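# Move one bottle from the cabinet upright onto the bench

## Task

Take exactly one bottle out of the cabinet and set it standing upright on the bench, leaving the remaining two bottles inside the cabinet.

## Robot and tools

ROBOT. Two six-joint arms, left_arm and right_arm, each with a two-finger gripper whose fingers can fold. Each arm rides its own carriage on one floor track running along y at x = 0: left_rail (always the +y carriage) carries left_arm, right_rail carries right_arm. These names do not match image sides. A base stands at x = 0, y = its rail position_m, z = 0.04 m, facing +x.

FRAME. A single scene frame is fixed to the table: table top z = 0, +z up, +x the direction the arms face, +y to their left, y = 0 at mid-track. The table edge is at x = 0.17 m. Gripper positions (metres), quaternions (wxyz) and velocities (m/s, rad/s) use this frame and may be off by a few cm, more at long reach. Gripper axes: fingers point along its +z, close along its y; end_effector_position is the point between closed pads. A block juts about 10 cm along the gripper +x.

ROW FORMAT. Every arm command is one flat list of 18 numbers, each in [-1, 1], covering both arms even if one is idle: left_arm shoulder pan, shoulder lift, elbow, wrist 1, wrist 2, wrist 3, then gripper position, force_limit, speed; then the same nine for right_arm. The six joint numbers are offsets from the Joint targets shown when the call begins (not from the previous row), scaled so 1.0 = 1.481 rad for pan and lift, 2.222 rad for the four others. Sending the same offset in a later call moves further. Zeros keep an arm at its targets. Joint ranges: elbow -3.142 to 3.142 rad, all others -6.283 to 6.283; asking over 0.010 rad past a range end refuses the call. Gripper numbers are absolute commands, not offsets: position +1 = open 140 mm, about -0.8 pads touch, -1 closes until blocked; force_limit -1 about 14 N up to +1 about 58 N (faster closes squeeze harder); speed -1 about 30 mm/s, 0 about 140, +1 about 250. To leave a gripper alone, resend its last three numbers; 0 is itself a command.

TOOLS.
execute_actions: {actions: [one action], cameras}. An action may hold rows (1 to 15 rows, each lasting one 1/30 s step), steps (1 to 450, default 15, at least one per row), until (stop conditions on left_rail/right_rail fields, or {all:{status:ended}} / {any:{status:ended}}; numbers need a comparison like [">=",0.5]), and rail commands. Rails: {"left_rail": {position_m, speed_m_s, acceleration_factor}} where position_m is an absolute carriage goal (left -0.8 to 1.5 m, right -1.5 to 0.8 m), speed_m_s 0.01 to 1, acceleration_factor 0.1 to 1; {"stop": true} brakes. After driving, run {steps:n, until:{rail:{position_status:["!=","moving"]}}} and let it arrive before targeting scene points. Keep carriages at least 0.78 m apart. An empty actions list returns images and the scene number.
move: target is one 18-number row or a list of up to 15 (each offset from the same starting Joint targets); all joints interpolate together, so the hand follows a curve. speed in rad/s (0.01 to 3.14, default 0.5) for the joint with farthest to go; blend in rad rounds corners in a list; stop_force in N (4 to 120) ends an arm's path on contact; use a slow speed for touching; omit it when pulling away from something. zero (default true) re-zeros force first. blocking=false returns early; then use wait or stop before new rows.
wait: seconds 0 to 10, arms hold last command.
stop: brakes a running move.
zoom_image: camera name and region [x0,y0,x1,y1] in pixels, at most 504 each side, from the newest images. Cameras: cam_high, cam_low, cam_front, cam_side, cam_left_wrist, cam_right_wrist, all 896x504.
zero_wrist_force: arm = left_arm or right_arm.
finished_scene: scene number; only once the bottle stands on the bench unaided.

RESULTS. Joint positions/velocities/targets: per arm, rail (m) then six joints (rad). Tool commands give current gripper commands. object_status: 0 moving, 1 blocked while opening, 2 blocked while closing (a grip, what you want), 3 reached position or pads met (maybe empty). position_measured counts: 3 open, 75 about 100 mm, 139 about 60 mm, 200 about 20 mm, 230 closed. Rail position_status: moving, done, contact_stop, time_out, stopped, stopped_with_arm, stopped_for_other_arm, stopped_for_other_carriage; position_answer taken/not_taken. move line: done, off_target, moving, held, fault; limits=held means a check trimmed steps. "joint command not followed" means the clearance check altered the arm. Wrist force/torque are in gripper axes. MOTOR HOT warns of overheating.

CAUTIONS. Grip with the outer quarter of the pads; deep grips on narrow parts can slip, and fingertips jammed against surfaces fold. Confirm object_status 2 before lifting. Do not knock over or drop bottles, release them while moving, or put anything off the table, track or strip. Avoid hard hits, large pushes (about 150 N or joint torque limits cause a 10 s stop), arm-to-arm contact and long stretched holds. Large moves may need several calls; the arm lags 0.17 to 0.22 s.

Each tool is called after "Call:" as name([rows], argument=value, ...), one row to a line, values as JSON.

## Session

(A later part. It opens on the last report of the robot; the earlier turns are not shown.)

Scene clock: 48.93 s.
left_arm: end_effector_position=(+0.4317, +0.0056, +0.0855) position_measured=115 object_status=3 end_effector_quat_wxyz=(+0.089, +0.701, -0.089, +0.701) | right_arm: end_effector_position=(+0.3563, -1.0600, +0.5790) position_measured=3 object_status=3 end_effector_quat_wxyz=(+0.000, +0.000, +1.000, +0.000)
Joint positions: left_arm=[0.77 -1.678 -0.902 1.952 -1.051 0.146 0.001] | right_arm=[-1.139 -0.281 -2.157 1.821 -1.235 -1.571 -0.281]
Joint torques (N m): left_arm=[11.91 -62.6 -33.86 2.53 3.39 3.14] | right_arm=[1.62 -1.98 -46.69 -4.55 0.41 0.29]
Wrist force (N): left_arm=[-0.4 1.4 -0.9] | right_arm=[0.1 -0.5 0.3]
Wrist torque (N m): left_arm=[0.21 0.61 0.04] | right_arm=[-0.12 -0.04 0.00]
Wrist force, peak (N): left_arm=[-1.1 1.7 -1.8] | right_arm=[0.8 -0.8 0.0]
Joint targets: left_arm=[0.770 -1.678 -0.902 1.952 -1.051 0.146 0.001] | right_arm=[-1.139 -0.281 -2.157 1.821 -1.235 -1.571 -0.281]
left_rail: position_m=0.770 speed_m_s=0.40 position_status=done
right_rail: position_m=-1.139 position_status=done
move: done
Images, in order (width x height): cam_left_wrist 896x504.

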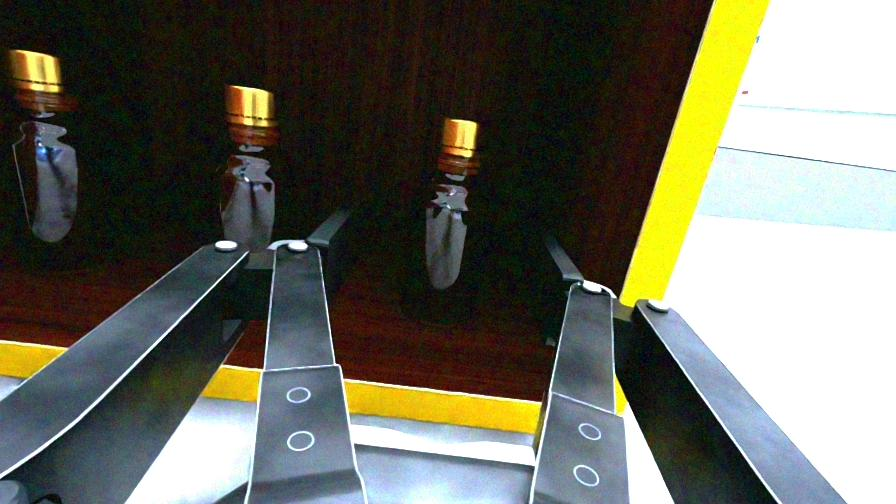

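Call:
move(target=[0.0529,0.0147,-0.0222,0.0125,0.0353,0,0.11,-0.1,-1, 0,0,0,0,0,0,1,1,1], speed=0.06, stop_force=10)

Call:
execute_actions([
  {"rows":[[0,0,0,0,0,0,-1,-0.1,-1,0,0,0,0,0,0,1,1,1]],"steps":75},
], cameras=["cam_left_wrist"])

Scene clock: 51.57 s.
left_arm: end_effector_position=(+0.4839, -0.0082, +0.0851) position_measured=115 object_status=3 end_effector_quat_wxyz=(+0.089, +0.701, -0.089, +0.701) | right_arm: end_effector_position=(+0.3563, -1.0600, +0.5790) position_measured=3 object_status=3 end_effector_quat_wxyz=(+0.000, +0.000, +1.000, +0.000)
Joint positions: left_arm=[0.77 -1.6 -0.88 1.903 -1.023 0.224 0.001] | right_arm=[-1.139 -0.281 -2.157 1.821 -1.235 -1.571 -0.281]
Joint torques (N m): left_arm=[10.36 -68.21 -34.24 2.01 3.31 3.39] | right_arm=[-2.23 -0.31 -47.18 -4.25 0.51 0.09]
Wrist force (N): left_arm=[-0.3 1.5 -1.0] | right_arm=[0.6 -0.7 0.1]
Wrist torque (N m): left_arm=[0.29 0.59 0.01] | right_arm=[-0.17 -0.13 0.00]
Wrist force, peak (N): left_arm=[-0.8 1.7 -1.4] | right_arm=[0.7 -0.8 0.1]
Joint targets: left_arm=[0.770 -1.600 -0.880 1.903 -1.023 0.224 0.001] | right_arm=[-1.139 -0.281 -2.157 1.821 -1.235 -1.571 -0.281]
left_rail: position_m=0.770 speed_m_s=0.40 position_status=done
right_rail: position_m=-1.139 position_status=done
move: done

Scene clock: 54.27 s.
left_arm: end_effector_position=(+0.4839, -0.0082, +0.0851) position_measured=162 object_status=2 end_effector_quat_wxyz=(+0.089, +0.701, -0.089, +0.701) | right_arm: end_effector_position=(+0.3563, -1.0600, +0.5790) position_measured=3 object_status=3 end_effector_quat_wxyz=(+0.000, +0.000, +1.000, +0.000)
Joint positions: left_arm=[0.77 -1.6 -0.88 1.903 -1.023 0.224 0.001] | right_arm=[-1.139 -0.281 -2.157 1.821 -1.235 -1.571 -0.281]
Joint torques (N m): left_arm=[16.2 -67.9 10.56 5.27 -13.34 3.15] | right_arm=[1.57 -1.17 -46.36 -4.48 0.3 0.47]
Wrist force (N): left_arm=[30.9 29.8 -6.2] | right_arm=[0.4 -0.1 0.1]
Wrist torque (N m): left_arm=[-0.29 1.53 -1.21] | right_arm=[-0.04 -0.10 -0.01]
Wrist force, peak (N): left_arm=[31.0 29.9 -5.7] | right_arm=[0.9 -0.5 0.6]
Joint targets: left_arm=[0.770 -1.600 -0.880 1.903 -1.023 0.224 0.001] | right_arm=[-1.139 -0.281 -2.157 1.821 -1.235 -1.571 -0.281]
left_rail: position_m=0.770 speed_m_s=0.40 position_status=done
right_rail: position_m=-1.139 position_status=done
Images, in order (width x height): cam_left_wrist 896x504.

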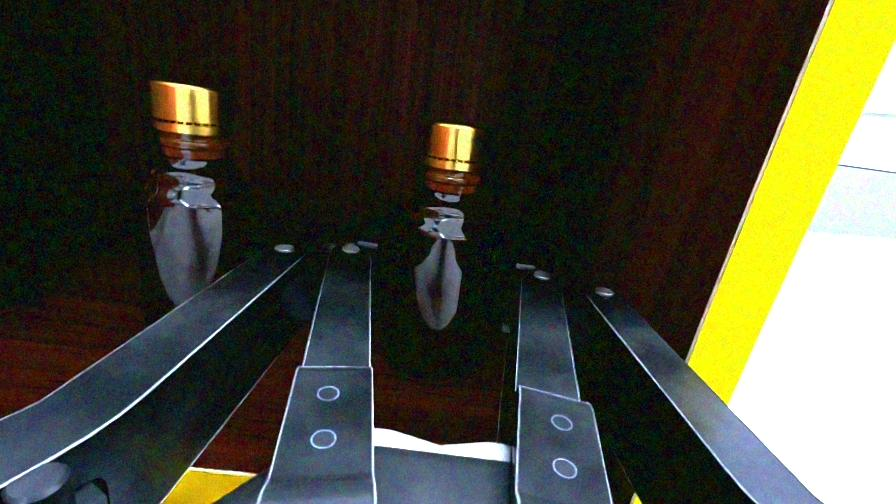

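Call:
move(target=[0,-0.029,-0.0005,0.0198,0,0,-1,-0.1,-1, 0,0,0,0,0,0,1,1,1], speed=0.05, cameras=["cam_left_wrist","cam_front"])

Scene clock: 55.70 s.
left_arm: end_effector_position=(+0.4839, -0.0087, +0.1148) position_measured=162 object_status=2 end_effector_quat_wxyz=(+0.089, +0.701, -0.089, +0.701) | right_arm: end_effector_position=(+0.3563, -1.0600, +0.5790) position_measured=3 object_status=3 end_effector_quat_wxyz=(+0.000, +0.000, +1.000, +0.000)
Joint positions: left_arm=[0.77 -1.6 -0.923 1.902 -0.979 0.224 0.001] | right_arm=[-1.139 -0.281 -2.157 1.821 -1.235 -1.571 -0.281]
Joint torques (N m): left_arm=[-10.27 -97.25 -37.3 1.81 3.13 3.1] | right_arm=[-0.06 -2.77 -46.96 -4.33 0.7 0.23]
Wrist force (N): left_arm=[-2.9 1.8 -1.1] | right_arm=[0.3 -0.4 0.2]
Wrist torque (N m): left_arm=[0.35 0.49 0.01] | right_arm=[-0.11 -0.08 0.00]
Wrist force, peak (N): left_arm=[31.1 30.0 -5.6] | right_arm=[0.4 -0.9 0.3]
Joint targets: left_arm=[0.770 -1.600 -0.923 1.902 -0.979 0.224 0.001] | right_arm=[-1.139 -0.281 -2.157 1.821 -1.235 -1.571 -0.281]
left_rail: position_m=0.770 speed_m_s=0.40 position_status=done
right_rail: position_m=-1.139 position_status=done
move: done
Images, in order (width x height): cam_front 896x504, cam_left_wrist 896x504.

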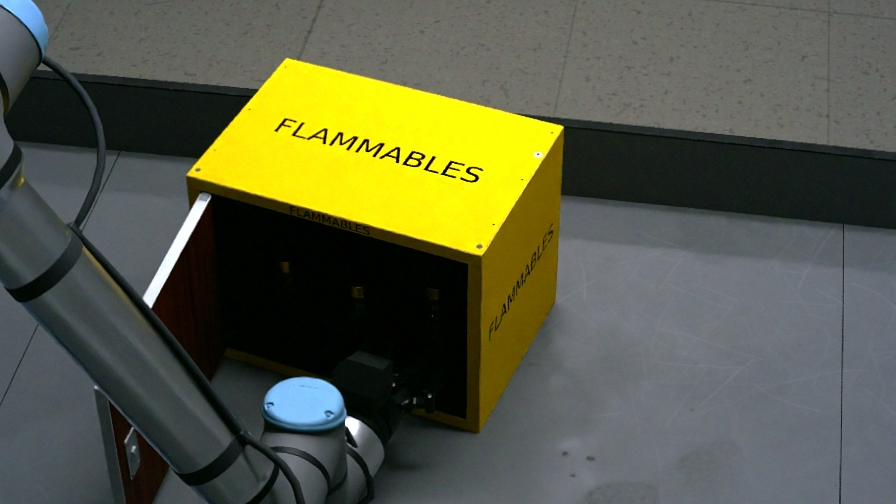

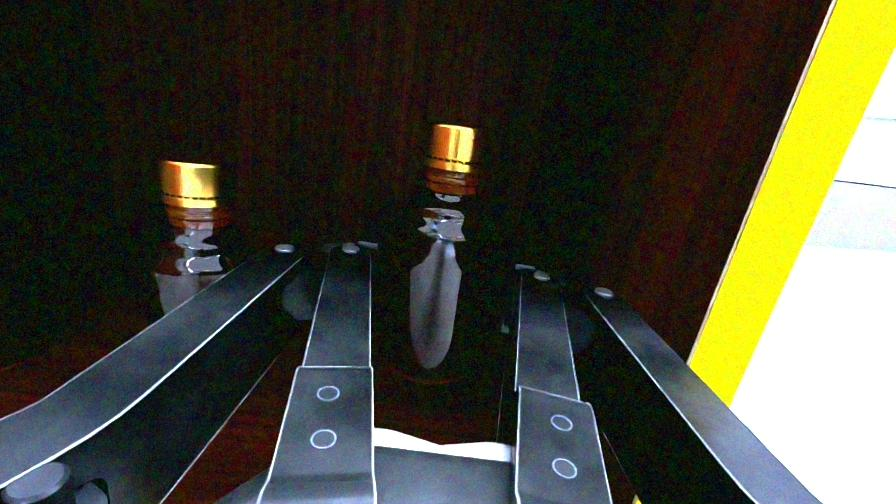

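Call:
move([
  [-0.1068,-0.0278,0.0399,-0.0213,-0.0712,0,-1,-0.1,-1, 0,0,0,0,0,0,1,1,1],
  [-0.2115,-0.0437,0.0632,-0.0341,-0.1410,0,-1,-0.1,-1, 0,0,0,0,0,0,1,1,1],
], speed=0.12, blend=[0.02,0], cameras=["cam_front","cam_side"])

Call:
move([
  [0.0827,0.2709,-0.3832,0.2027,0.0552,0,-1,-0.1,-1, 0,0,0,0,0,0,1,1,1],
  [0.2259,0.3263,-0.4601,0.2427,0.1506,0,-1,-0.1,-1, 0,0,0,0,0,0,1,1,1],
], speed=[0.3,0.15], blend=[0.02,0])

Call:
move(target=[0,0.0368,-0.0012,-0.0234,0,0,-1,-0.1,-1, 0,0,0,0,0,0,1,1,1], speed=0.025, stop_force=5, cameras=["cam_left_wrist","cam_front","cam_side"])

Scene clock: 59.37 s.
left_arm: end_effector_position=(+0.2861, +0.0425, +0.1152) position_measured=162 object_status=2 end_effector_quat_wxyz=(+0.089, +0.701, -0.089, +0.701) | right_arm: end_effector_position=(+0.3563, -1.0600, +0.5790) position_measured=3 object_status=3 end_effector_quat_wxyz=(+0.000, +0.000, +1.000, +0.000)
Joint positions: left_arm=[0.77 -1.913 -0.988 2.042 -1.055 -0.089 0.001] | right_arm=[-1.139 -0.281 -2.157 1.821 -1.235 -1.571 -0.281]
Joint torques (N m): left_arm=[-8.91 -85.5 -16.21 -2.95 -3.69 2.47] | right_arm=[2.08 -2.63 -47.05 -4.42 0.34 0.25]
Wrist force (N): left_arm=[-2.7 1.2 -1.5] | right_arm=[0.5 -0.8 0.1]
Wrist torque (N m): left_arm=[0.18 0.42 0.00] | right_arm=[-0.18 -0.12 0.00]
Wrist force, peak (N): left_arm=[-3.3 1.7 -2.0] | right_arm=[0.5 -0.8 0.5]
Joint targets: left_arm=[0.770 -1.913 -0.988 2.042 -1.055 -0.089 0.001] | right_arm=[-1.139 -0.281 -2.157 1.821 -1.235 -1.571 -0.281]
left_rail: position_m=0.770 speed_m_s=0.40 position_status=done
right_rail: position_m=-1.139 position_status=done
move: done
Images, in order (width x height): cam_front 896x504, cam_side 896x504.

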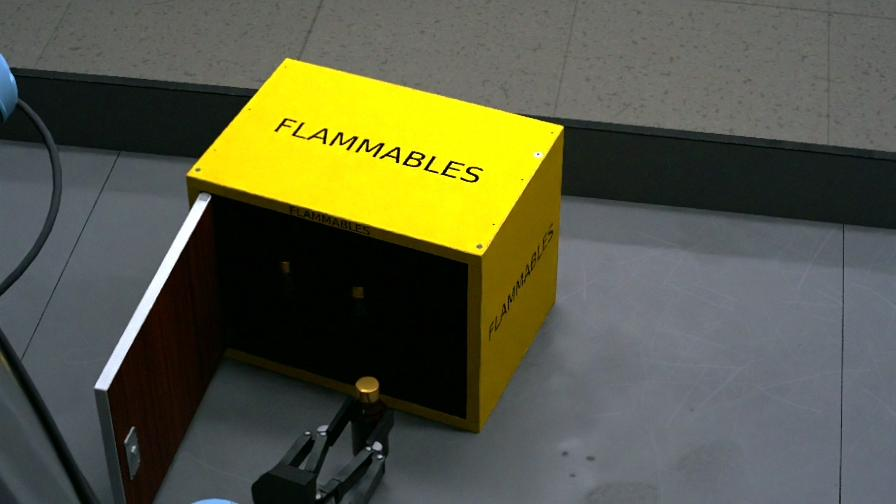

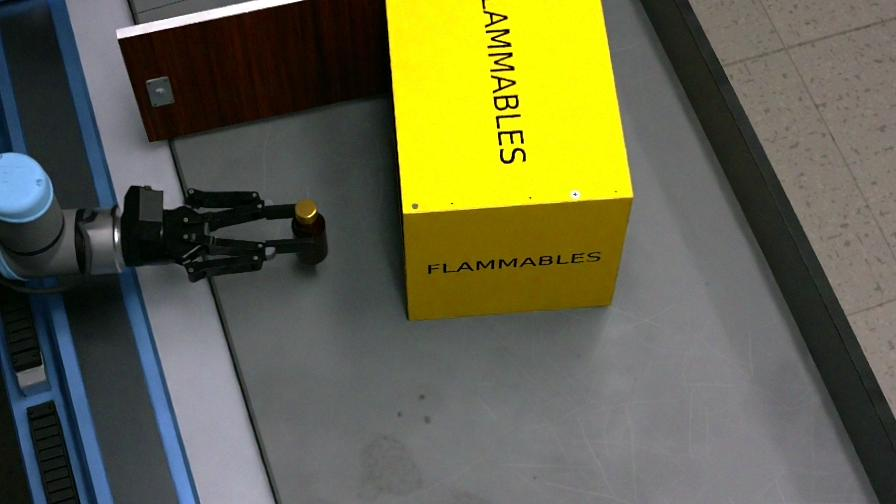

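Scene clock: 64.20 s.
left_arm: end_effector_position=(+0.4956, -0.3503, +0.1150) position_measured=162 object_status=2 end_effector_quat_wxyz=(+0.089, +0.701, -0.090, +0.701) | right_arm: end_effector_position=(+0.3563, -1.0600, +0.5790) position_measured=3 object_status=3 end_effector_quat_wxyz=(+0.000, +0.000, +1.000, +0.000)
Joint positions: left_arm=[0.77 -1.579 -0.504 1.02 -0.516 0.245 0.001] | right_arm=[-1.139 -0.281 -2.157 1.821 -1.235 -1.571 -0.281]
Joint torques (N m): left_arm=[5.64 -106.04 -53.42 1.79 3.32 1.81] | right_arm=[1.63 -1.5 -47.19 -4.29 0.45 -0.04]
Wrist force (N): left_arm=[-3.1 1.2 -1.2] | right_arm=[0.5 -0.8 -0.1]
Wrist torque (N m): left_arm=[0.23 0.54 -0.04] | right_arm=[-0.19 -0.10 0.00]
Wrist force, peak (N): left_arm=[-3.4 2.3 -1.8] | right_arm=[1.1 -0.4 0.1]
Joint targets: left_arm=[0.770 -1.578 -0.504 1.020 -0.516 0.246 0.001] | right_arm=[-1.139 -0.281 -2.157 1.821 -1.235 -1.571 -0.281]
left_rail: position_m=0.770 speed_m_s=0.40 position_status=done
right_rail: position_m=-1.139 position_status=done
move: done

Scene clock: 67.43 s.
left_arm: end_effector_position=(+0.4960, -0.3506, +0.0697) position_measured=162 object_status=2 end_effector_quat_wxyz=(+0.089, +0.701, -0.090, +0.701) | right_arm: end_effector_position=(+0.3563, -1.0600, +0.5790) position_measured=3 object_status=3 end_effector_quat_wxyz=(+0.000, +0.000, +1.000, +0.000)
Joint positions: left_arm=[0.77 -1.578 -0.459 1.018 -0.558 0.246 0.001] | right_arm=[-1.139 -0.281 -2.157 1.821 -1.235 -1.571 -0.281]
Joint torques (N m): left_arm=[8.1 -132.52 -36.4 1.9 -1.75 1.26] | right_arm=[1.24 -0.05 -47.13 -4.26 0.42 0.44]
Wrist force (N): left_arm=[-1.9 1.9 -1.4] | right_arm=[0.4 -0.4 0.1]
Wrist torque (N m): left_arm=[0.35 0.50 -0.05] | right_arm=[-0.09 -0.10 0.00]
Wrist force, peak (N): left_arm=[16.7 1.7 -5.0] | right_arm=[0.8 -0.6 0.1]
Joint targets: left_arm=[0.770 -1.578 -0.459 1.018 -0.558 0.246 0.001] | right_arm=[-1.139 -0.281 -2.157 1.821 -1.235 -1.571 -0.281]
left_rail: position_m=0.770 speed_m_s=0.40 position_status=done
right_rail: position_m=-1.139 position_status=done
move: contact (left_arm)
Images, in order (width x height): cam_front 896x504, cam_side 896x504, cam_left_wrist 896x504.

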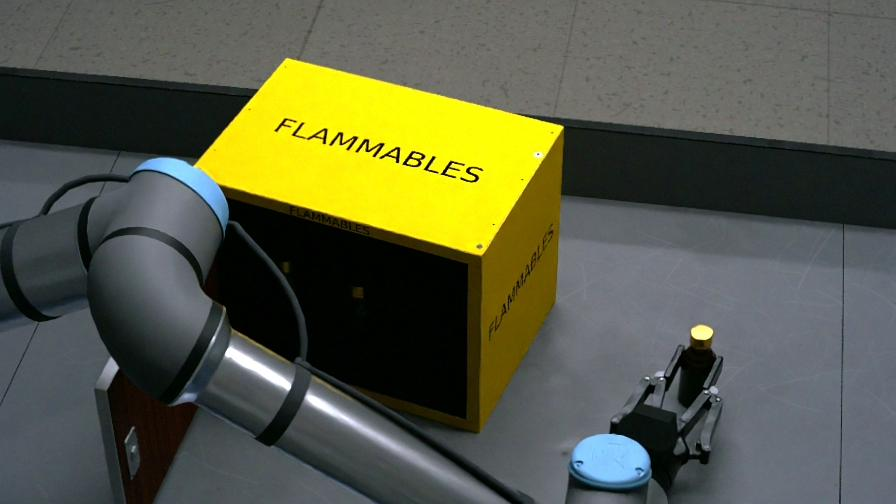

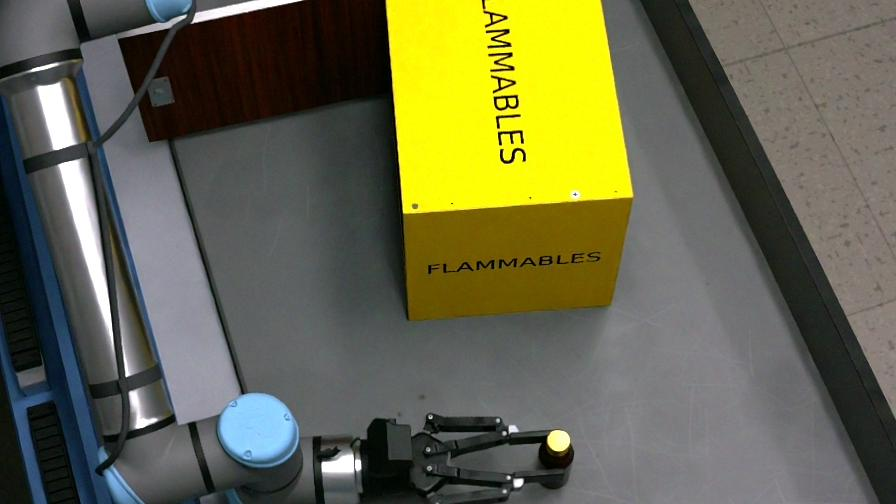

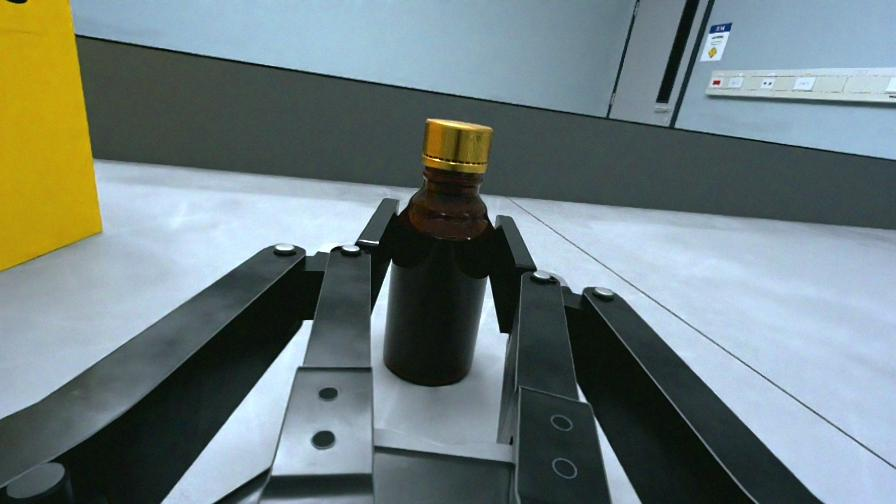

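Call:
move(target=[0,0.001,0,-0.0007,0,0,-1,-0.1,-1, 0,0,0,0,0,0,1,1,1], speed=0.02, stop_force=5)

Call:
execute_actions([
  {"rows":[[0,0,0,0,0,0,0.2,-0.1,-1,0,0,0,0,0,0,1,1,1]],"steps":70},
])

Call:
move([
  [-0.05,-0.0112,0.0155,-0.008,-0.0334,0,0.2,-0.1,-1, 0,0,0,0,0,0,1,1,1],
  [-0.08,-0.26,0.1,0.07,-0.0534,0,0.2,-0.1,-1, 0,0,0,0,0,0,1,1,1],
], speed=[0.08,0.4], blend=[0.01,0], cameras=["cam_left_wrist","cam_front"])

Scene clock: 68.43 s.
left_arm: end_effector_position=(+0.4960, -0.3506, +0.0694) position_measured=162 object_status=2 end_effector_quat_wxyz=(+0.089, +0.701, -0.089, +0.701) | right_arm: end_effector_position=(+0.3563, -1.0600, +0.5790) position_measured=3 object_status=3 end_effector_quat_wxyz=(+0.000, +0.000, +1.000, +0.000)
Joint positions: left_arm=[0.77 -1.578 -0.459 1.018 -0.559 0.246 0.001] | right_arm=[-1.139 -0.281 -2.157 1.821 -1.235 -1.571 -0.281]
Joint torques (N m): left_arm=[8.48 -119.11 -39.9 2.37 -2.86 1.48] | right_arm=[1.37 -1.96 -47.43 -4.38 0.64 0.4]
Wrist force (N): left_arm=[4.0 1.9 -1.9] | right_arm=[0.3 -0.1 -0.2]
Wrist torque (N m): left_arm=[0.27 0.72 0.07] | right_arm=[-0.02 -0.07 0.00]
Wrist force, peak (N): left_arm=[5.0 1.8 -2.6] | right_arm=[0.7 -0.7 0.1]
Joint targets: left_arm=[0.770 -1.578 -0.459 1.018 -0.559 0.246 0.001] | right_arm=[-1.139 -0.281 -2.157 1.821 -1.235 -1.571 -0.281]
left_rail: position_m=0.770 speed_m_s=0.40 position_status=done
right_rail: position_m=-1.139 position_status=done
move: contact (left_arm)

Scene clock: 70.97 s.
left_arm: end_effector_position=(+0.4960, -0.3506, +0.0695) position_measured=104 object_status=3 end_effector_quat_wxyz=(+0.089, +0.701, -0.089, +0.701) | right_arm: end_effector_position=(+0.3563, -1.0600, +0.5790) position_measured=3 object_status=3 end_effector_quat_wxyz=(+0.000, +0.000, +1.000, +0.000)
Joint positions: left_arm=[0.77 -1.578 -0.459 1.018 -0.559 0.246 0.001] | right_arm=[-1.139 -0.281 -2.157 1.821 -1.235 -1.571 -0.281]
Joint torques (N m): left_arm=[9.29 -126.06 -39.53 0.02 -0.37 1.5] | right_arm=[0.29 -1.43 -47.77 -4.57 0.55 0.07]
Wrist force (N): left_arm=[-0.8 1.5 -1.3] | right_arm=[0.3 -0.4 0.0]
Wrist torque (N m): left_arm=[0.30 0.67 -0.05] | right_arm=[-0.10 -0.08 0.00]
Wrist force, peak (N): left_arm=[5.0 2.2 -2.2] | right_arm=[0.6 -0.9 0.5]
Joint targets: left_arm=[0.770 -1.578 -0.459 1.018 -0.559 0.246 0.001] | right_arm=[-1.139 -0.281 -2.157 1.821 -1.235 -1.571 -0.281]
left_rail: position_m=0.770 speed_m_s=0.40 position_status=done
right_rail: position_m=-1.139 position_status=done

Scene clock: 73.53 s.
left_arm: end_effector_position=(+0.3849, -0.2652, +0.3386) position_measured=104 object_status=3 end_effector_quat_wxyz=(+0.092, +0.701, -0.087, +0.701) | right_arm: end_effector_position=(+0.3563, -1.0600, +0.5790) position_measured=3 object_status=3 end_effector_quat_wxyz=(+0.000, +0.000, +1.000, +0.000)
Joint positions: left_arm=[0.77 -1.697 -0.844 1.24 -0.403 0.127 0.001] | right_arm=[-1.139 -0.281 -2.157 1.821 -1.235 -1.571 -0.281]
Joint torques (N m): left_arm=[-9.6 -114.87 -38.47 2.41 -3.47 1.48] | right_arm=[0.16 -2.55 -47.64 -4.2 0.28 0.53]
Wrist force (N): left_arm=[-0.4 1.1 -1.7] | right_arm=[0.5 -0.3 0.1]
Wrist torque (N m): left_arm=[0.17 0.60 -0.03] | right_arm=[-0.07 -0.12 -0.01]
Wrist force, peak (N): left_arm=[-3.1 1.8 -1.1] | right_arm=[1.3 -0.3 0.8]
Joint targets: left_arm=[0.770 -1.697 -0.844 1.240 -0.403 0.127 0.001] | right_arm=[-1.139 -0.281 -2.157 1.821 -1.235 -1.571 -0.281]
left_rail: position_m=0.770 speed_m_s=0.40 position_status=done
right_rail: position_m=-1.139 position_status=done
move: done
Images, in order (width x height): cam_front 896x504, cam_left_wrist 896x504.

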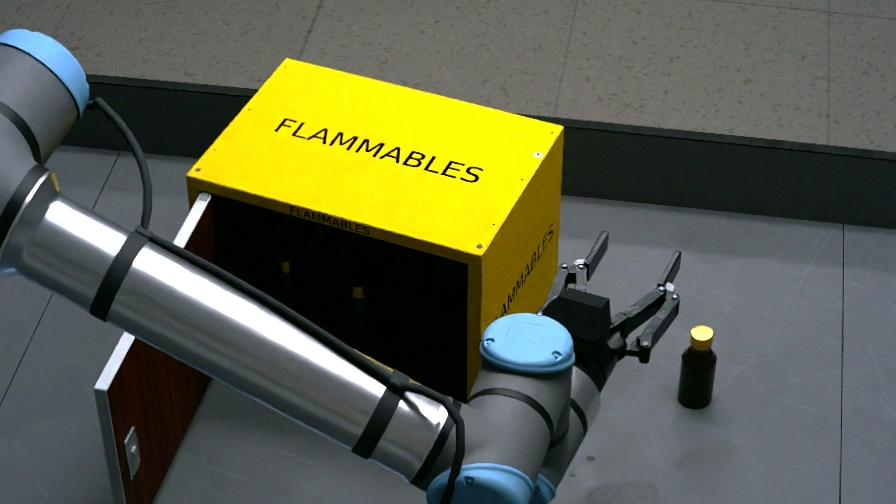

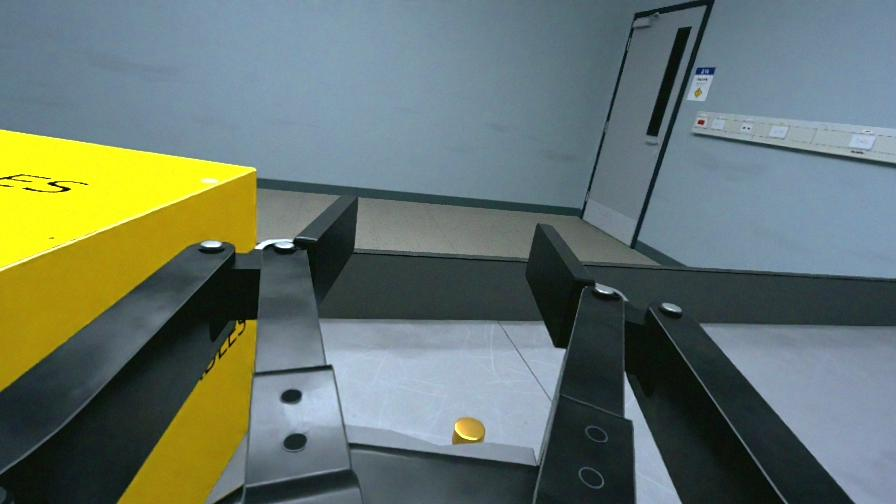

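Call:
move(target=[-0.0358,-0.713,0.297,0.1814,0.4829,0,0.21,-1,0, 0,0,0,0,0,0,1,1,1], speed=0.7)

Call:
execute_actions([
  {"left_rail":{"position_m":1.22,"speed_m_s":0.4},"rows":[[0,0,0,0,0,0,-1,-1,0,0,0,0,0,0,0,1,1,1]],"steps":200,"until":{"left_rail":{"position_status":["!=","moving"]}}},
])

Call:
move(target=[0.2348,0.3387,0.2009,-0.4267,0.1643,0,-1,-1,0, 0,0,0,0,0,0,1,1,1], speed=0.5, cameras=["cam_high","cam_left_wrist"])

Scene clock: 76.90 s.
left_arm: end_effector_position=(+0.1698, +0.0371, +0.6811) position_measured=103 object_status=3 end_effector_quat_wxyz=(+0.450, +0.545, -0.450, +0.546) end_effector_velocity=(-0.001, +0.003, +0.001) end_effector_angular_velocity=(+0.000, +0.000, -0.003) | right_arm: end_effector_position=(+0.3563, -1.0600, +0.5790) position_measured=3 object_status=3 end_effector_quat_wxyz=(+0.000, +0.000, +1.000, +0.000)
Joint positions: left_arm=[0.77 -1.75 -1.9 1.9 0 1.2 0.001] | right_arm=[-1.139 -0.281 -2.157 1.821 -1.235 -1.571 -0.281]
Joint velocities: left_arm=[0 0 -0.005 0.002 0.003 0.003 0] | right_arm=[within noise]
Joint torques (N m): left_arm=[-9.93 -32.89 -43.17 -0.16 3.48 1.3] | right_arm=[1.79 -2.95 -47.79 -4.35 0.58 0.67]
Wrist force (N): left_arm=[-0.1 2.0 -1.3] | right_arm=[0.4 -0.5 0.0]
Wrist torque (N m): left_arm=[0.42 0.52 0.02] | right_arm=[-0.13 -0.09 0.00]
Wrist force, peak (N): left_arm=[-3.5 2.2 -0.8] | right_arm=[0.8 -0.8 0.2]
Joint targets: left_arm=[0.770 -1.750 -1.900 1.900 0.000 1.200 0.001] | right_arm=[-1.139 -0.281 -2.157 1.821 -1.235 -1.571 -0.281]
left_rail: position_m=0.770 speed_m_s=0.40 position_status=done
right_rail: position_m=-1.139 position_status=done
move: done

Scene clock: 79.27 s.
left_arm: end_effector_position=(+0.1697, +0.4873, +0.6811) position_measured=233 object_status=3 end_effector_quat_wxyz=(+0.450, +0.545, -0.450, +0.546) | right_arm: end_effector_position=(+0.3563, -1.0600, +0.5790) position_measured=3 object_status=3 end_effector_quat_wxyz=(+0.000, +0.000, +1.000, +0.000)
Joint positions: left_arm=[1.22 -1.75 -1.9 1.9 0 1.2 0.001] | right_arm=[-1.139 -0.281 -2.157 1.821 -1.235 -1.571 -0.281]
Joint torques (N m): left_arm=[9.26 -15.03 -47.26 -3.24 1.69 1.4] | right_arm=[0.97 -2.01 -48.12 -4.06 0.55 0.31]
Wrist force (N): left_arm=[0.0 1.8 -1.2] | right_arm=[0.7 -0.4 0.1]
Wrist torque (N m): left_arm=[0.36 0.49 0.02] | right_arm=[-0.08 -0.15 -0.01]
Wrist force, peak (N): left_arm=[0.2 1.9 -2.0] | right_arm=[0.4 -0.6 0.6]
Joint targets: left_arm=[1.220 -1.750 -1.900 1.900 0.000 1.200 0.001] | right_arm=[-1.139 -0.281 -2.157 1.821 -1.235 -1.571 -0.281]
left_rail: position_m=1.220 speed_m_s=0.40 position_status=done
right_rail: position_m=-1.139 position_status=done

Scene clock: 81.90 s.
left_arm: end_effector_position=(+0.3043, +0.4813, +0.2408) position_measured=233 object_status=3 end_effector_quat_wxyz=(+0.455, +0.541, -0.455, +0.542) | right_arm: end_effector_position=(+0.3563, -1.0600, +0.5790) position_measured=3 object_status=3 end_effector_quat_wxyz=(+0.000, +0.000, +1.000, +0.000)
Joint positions: left_arm=[1.22 -1.402 -1.399 2.346 -0.948 1.565 0.001] | right_arm=[-1.139 -0.281 -2.157 1.821 -1.235 -1.571 -0.281]
Joint torques (N m): left_arm=[9.95 -35.37 -23.35 -6.84 3.7 1.53] | right_arm=[0.91 -3.3 -47.33 -4.45 0.64 0.55]
Wrist force (N): left_arm=[-0.6 1.4 -1.0] | right_arm=[0.6 -0.6 0.1]
Wrist torque (N m): left_arm=[0.27 0.61 -0.03] | right_arm=[-0.15 -0.14 0.00]
Wrist force, peak (N): left_arm=[2.2 1.8 -2.0] | right_arm=[0.7 -0.8 0.1]
Joint targets: left_arm=[1.220 -1.402 -1.399 2.346 -0.948 1.565 0.001] | right_arm=[-1.139 -0.281 -2.157 1.821 -1.235 -1.571 -0.281]
left_rail: position_m=1.220 speed_m_s=0.40 position_status=done
right_rail: position_m=-1.139 position_status=done
move: done
Images, in order (width x height): cam_high 896x504, cam_left_wrist 896x504.

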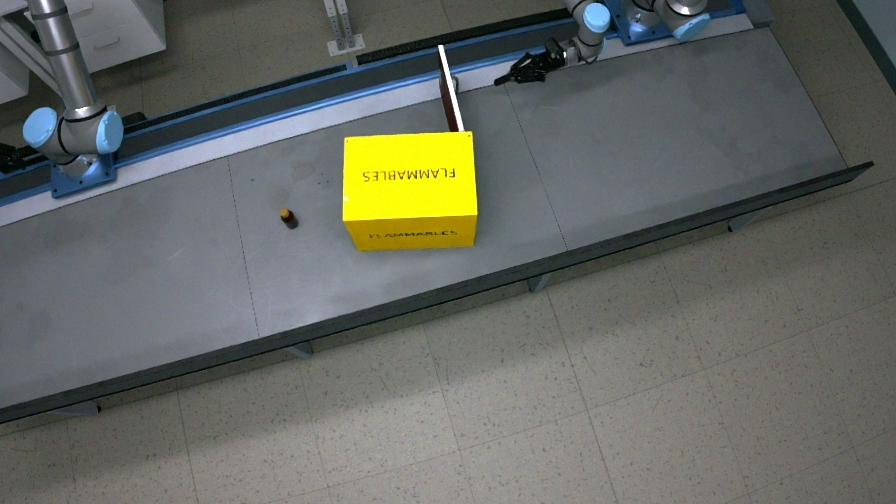

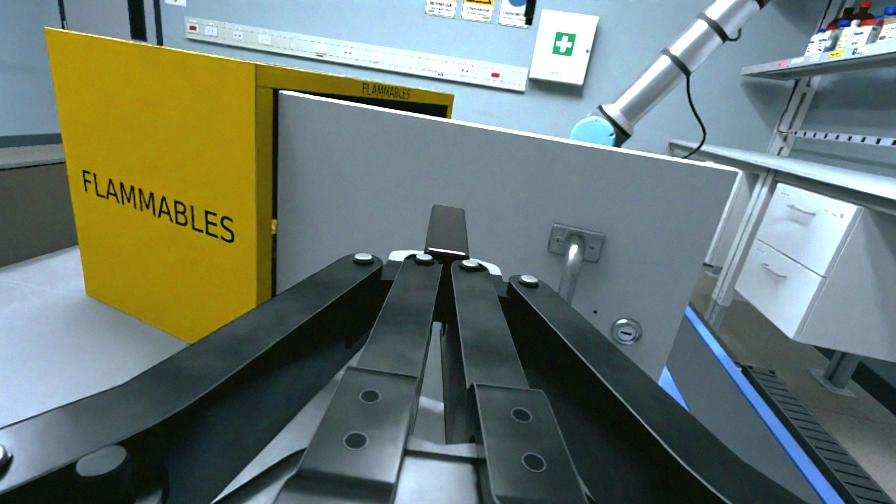

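Call:
move([
  [-0.1488,0.1013,-0.0965,0.0290,-0.1618,0,-1,-1,0, 0,0,0,0,0,0,1,1,1],
  [-0.1701,0.2546,-0.2657,0.0960,-0.2705,0,-1,-1,0, 0,0,0,0,0,0,1,1,1],
  [-0.1850,0.3681,-0.4026,0.1572,-0.4218,0,-1,-1,0, 0,0,0,0,0,0,1,1,1],
], speed=0.2, blend=[0.05,0.05,0], stop_force=25, cameras=["cam_front","cam_side","cam_left_wrist"])

Scene clock: 88.47 s.
left_arm: end_effector_position=(+0.3342, +0.1034, +0.2408) position_measured=233 object_status=3 end_effector_quat_wxyz=(+0.254, +0.660, -0.253, +0.660) | right_arm: end_effector_position=(+0.3563, -1.0600, +0.5790) position_measured=3 object_status=3 end_effector_quat_wxyz=(+0.000, +0.000, +1.000, +0.000)
Joint positions: left_arm=[1.22 -1.676 -0.853 1.452 -0.599 0.628 0.001] | right_arm=[-1.139 -0.281 -2.157 1.821 -1.235 -1.571 -0.281]
Joint torques (N m): left_arm=[-6.76 -83.69 -50.22 1.06 -3.43 1.29] | right_arm=[-0.28 -2.93 -47.53 -4.15 0.76 0.4]
Wrist force (N): left_arm=[0.5 0.8 -3.4] | right_arm=[0.8 -0.3 -0.1]
Wrist torque (N m): left_arm=[0.12 0.59 -0.04] | right_arm=[-0.08 -0.17 0.00]
Wrist force, peak (N): left_arm=[0.5 0.3 -4.8] | right_arm=[0.6 -0.5 0.7]
Joint targets: left_arm=[1.220 -1.676 -0.853 1.452 -0.599 0.628 0.001] | right_arm=[-1.139 -0.281 -2.157 1.821 -1.235 -1.571 -0.281]
left_rail: position_m=1.220 speed_m_s=0.40 position_status=done
right_rail: position_m=-1.139 position_status=done
move: done
Images, in order (width x height): cam_front 896x504, cam_side 896x504, cam_left_wrist 896x504.

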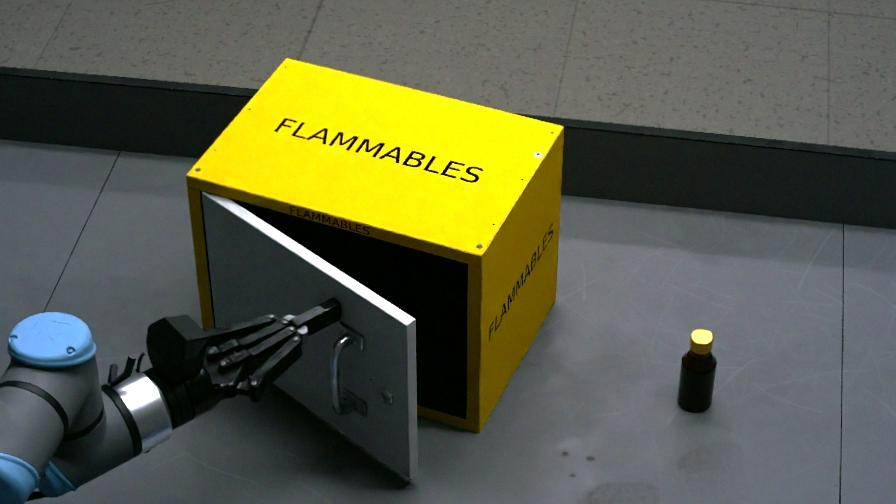

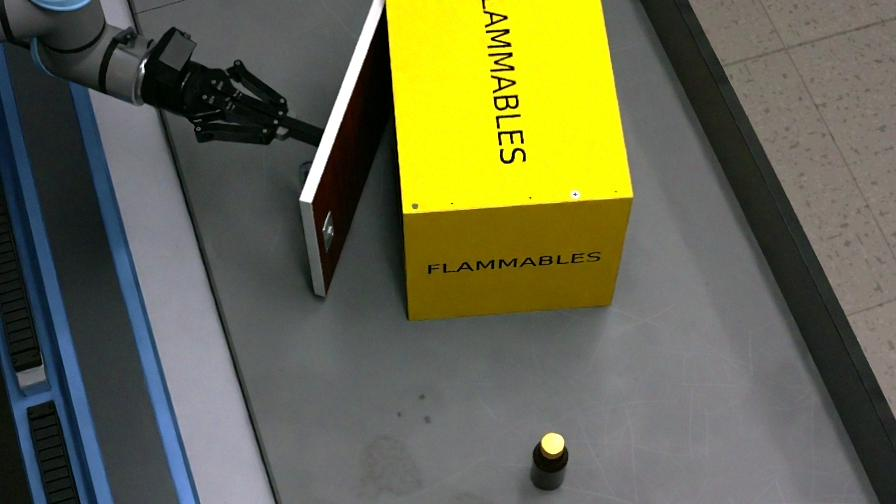

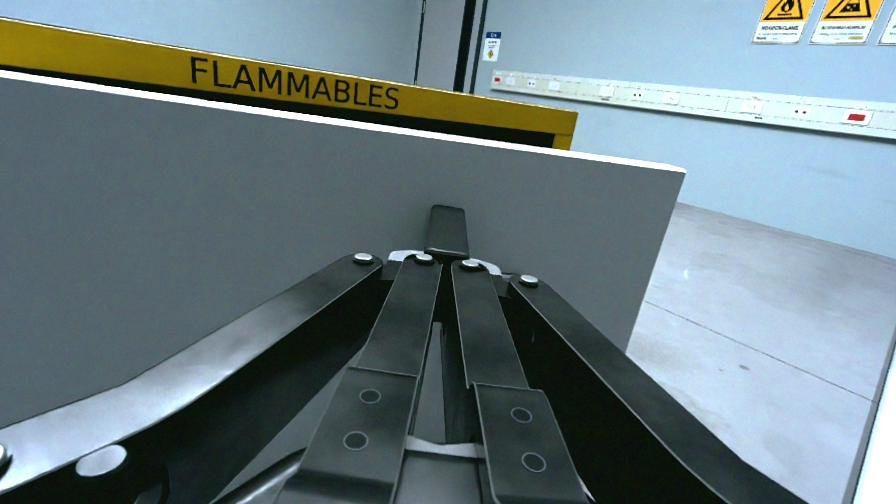

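Call:
move([
  [0.0259,0.0873,-0.1091,0.0510,-0.1164,0,-1,-1,0, 0,0,0,0,0,0,1,1,1],
  [0.0527,0.1023,-0.1287,0.0606,-0.0986,0,-1,-1,0, 0,0,0,0,0,0,1,1,1],
], speed=[0.1,0.025], blend=[0.01,0], stop_force=12, cameras=["cam_front","cam_side","cam_left_wrist"])

Scene clock: 92.73 s.
left_arm: end_effector_position=(+0.4188, +0.1013, +0.2404) position_measured=233 object_status=3 end_effector_quat_wxyz=(+0.154, +0.690, -0.154, +0.690) | right_arm: end_effector_position=(+0.3563, -1.0600, +0.5790) position_measured=3 object_status=3 end_effector_quat_wxyz=(+0.000, +0.000, +1.000, +0.000)
Joint positions: left_arm=[1.22 -1.636 -0.725 1.21 -0.486 0.375 0.001] | right_arm=[-1.139 -0.281 -2.157 1.821 -1.235 -1.571 -0.281]
Joint torques (N m): left_arm=[-8.43 -120.84 -35.84 -4.6 3.52 1.3] | right_arm=[1.12 -3.97 -47.88 -4.13 0.76 0.27]
Wrist force (N): left_arm=[-0.5 1.3 -1.1] | right_arm=[0.8 -0.4 0.3]
Wrist torque (N m): left_arm=[0.17 0.59 0.01] | right_arm=[-0.10 -0.17 0.00]
Wrist force, peak (N): left_arm=[1.8 6.3 -26.3] | right_arm=[0.8 -0.5 0.4]
Joint targets: left_arm=[1.220 -1.636 -0.725 1.210 -0.486 0.375 0.001] | right_arm=[-1.139 -0.281 -2.157 1.821 -1.235 -1.571 -0.281]
left_rail: position_m=1.220 speed_m_s=0.40 position_status=done
right_rail: position_m=-1.139 position_status=done
move: contact (left_arm); path passed 0 of 2 targets; left_arm: the elbow is farthest, 0.044 rad from its target
Images, in order (width x height): cam_front 896x504, cam_side 896x504, cam_left_wrist 896x504.

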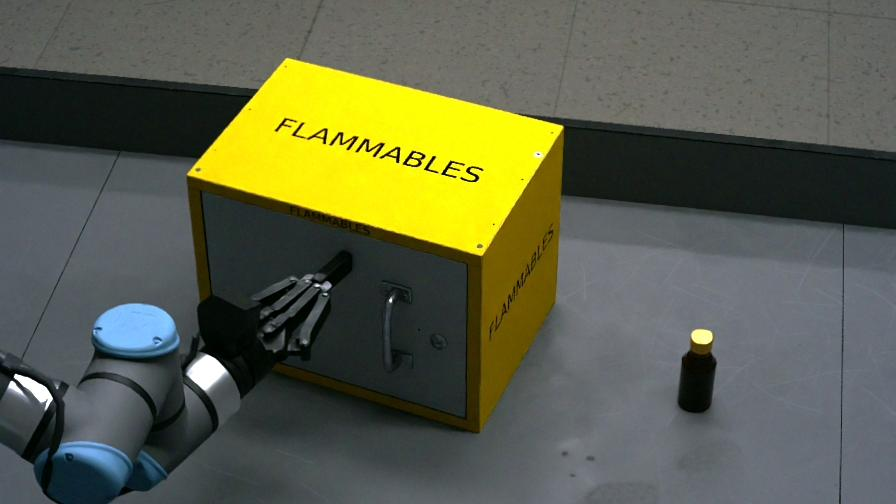

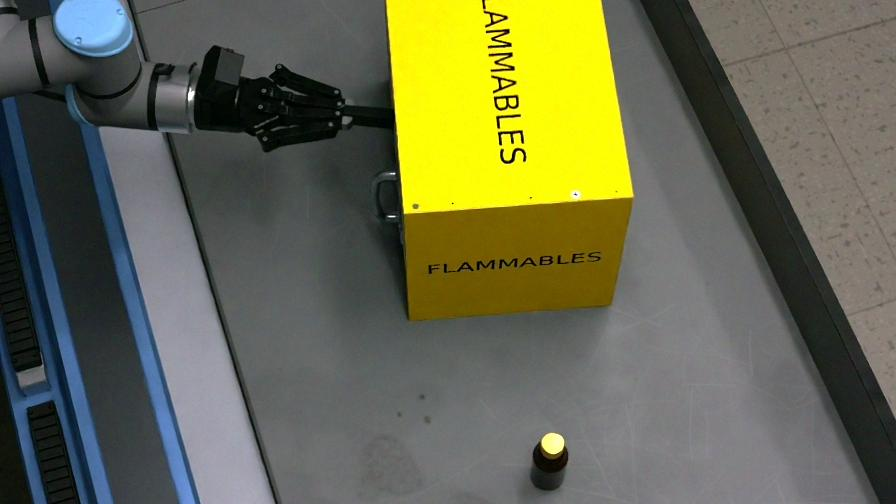

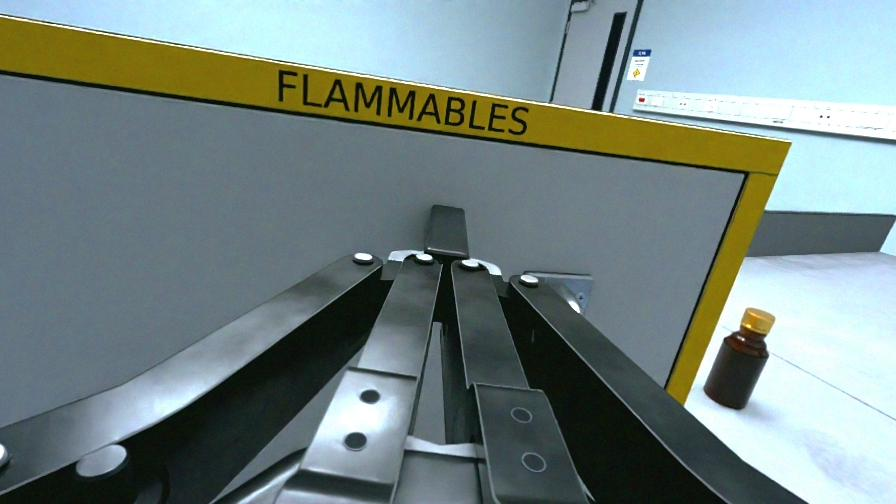

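Closed flush. Back off and finish.

Call:
move(target=[-0.05,-0.03,0.04,-0.01,-0.03,0,-1,-1,0, 0,0,0,0,0,0,1,1,1], speed=0.2, cameras=["cam_front"])

Call:
finished_scene(scene=2)

Scene clock: 93.87 s.
left_arm: end_effector_position=(+0.3503, +0.1266, +0.2359) position_measured=233 object_status=3 end_effector_quat_wxyz=(+0.149, +0.690, -0.165, +0.689) | right_arm: end_effector_position=(+0.3563, -1.0600, +0.5790) position_measured=3 object_status=3 end_effector_quat_wxyz=(+0.000, +0.000, +1.000, +0.000)
Joint positions: left_arm=[1.22 -1.71 -0.769 1.299 -0.508 0.308 0.001] | right_arm=[-1.139 -0.281 -2.157 1.821 -1.235 -1.571 -0.281]
Joint torques (N m): left_arm=[-10.29 -116.91 -34.75 -3.79 -4.03 1.38] | right_arm=[0.94 -2.07 -48.28 -4.34 0.48 0.41]
Wrist force (N): left_arm=[-0.3 1.3 -1.4] | right_arm=[0.7 -0.3 -0.1]
Wrist torque (N m): left_arm=[0.24 0.52 -0.01] | right_arm=[-0.08 -0.16 0.00]
Wrist force, peak (N): left_arm=[-0.2 1.9 -3.0] | right_arm=[1.0 -0.2 0.4]
Joint targets: left_arm=[1.220 -1.710 -0.769 1.299 -0.508 0.308 0.001] | right_arm=[-1.139 -0.281 -2.157 1.821 -1.235 -1.571 -0.281]
left_rail: position_m=1.220 speed_m_s=0.40 position_status=done
right_rail: position_m=-1.139 position_status=done
move: done
Images, in order (width x height): cam_front 896x504.

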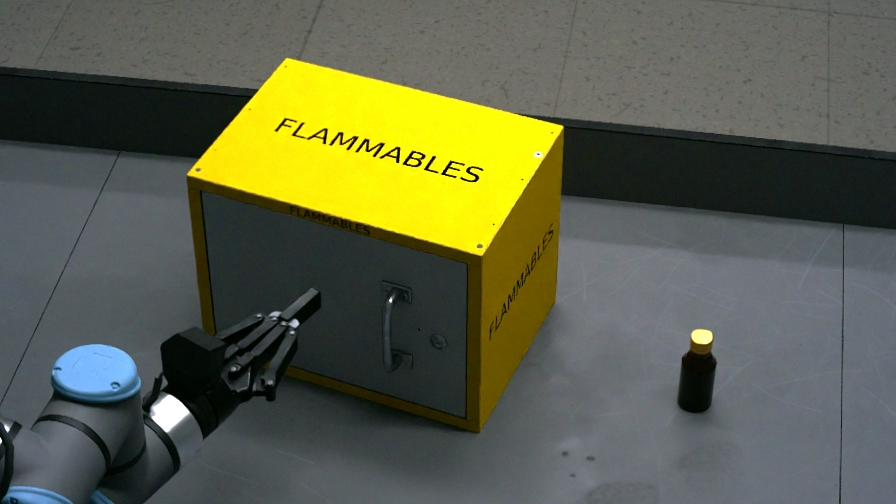

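The scene is finished: the task was done.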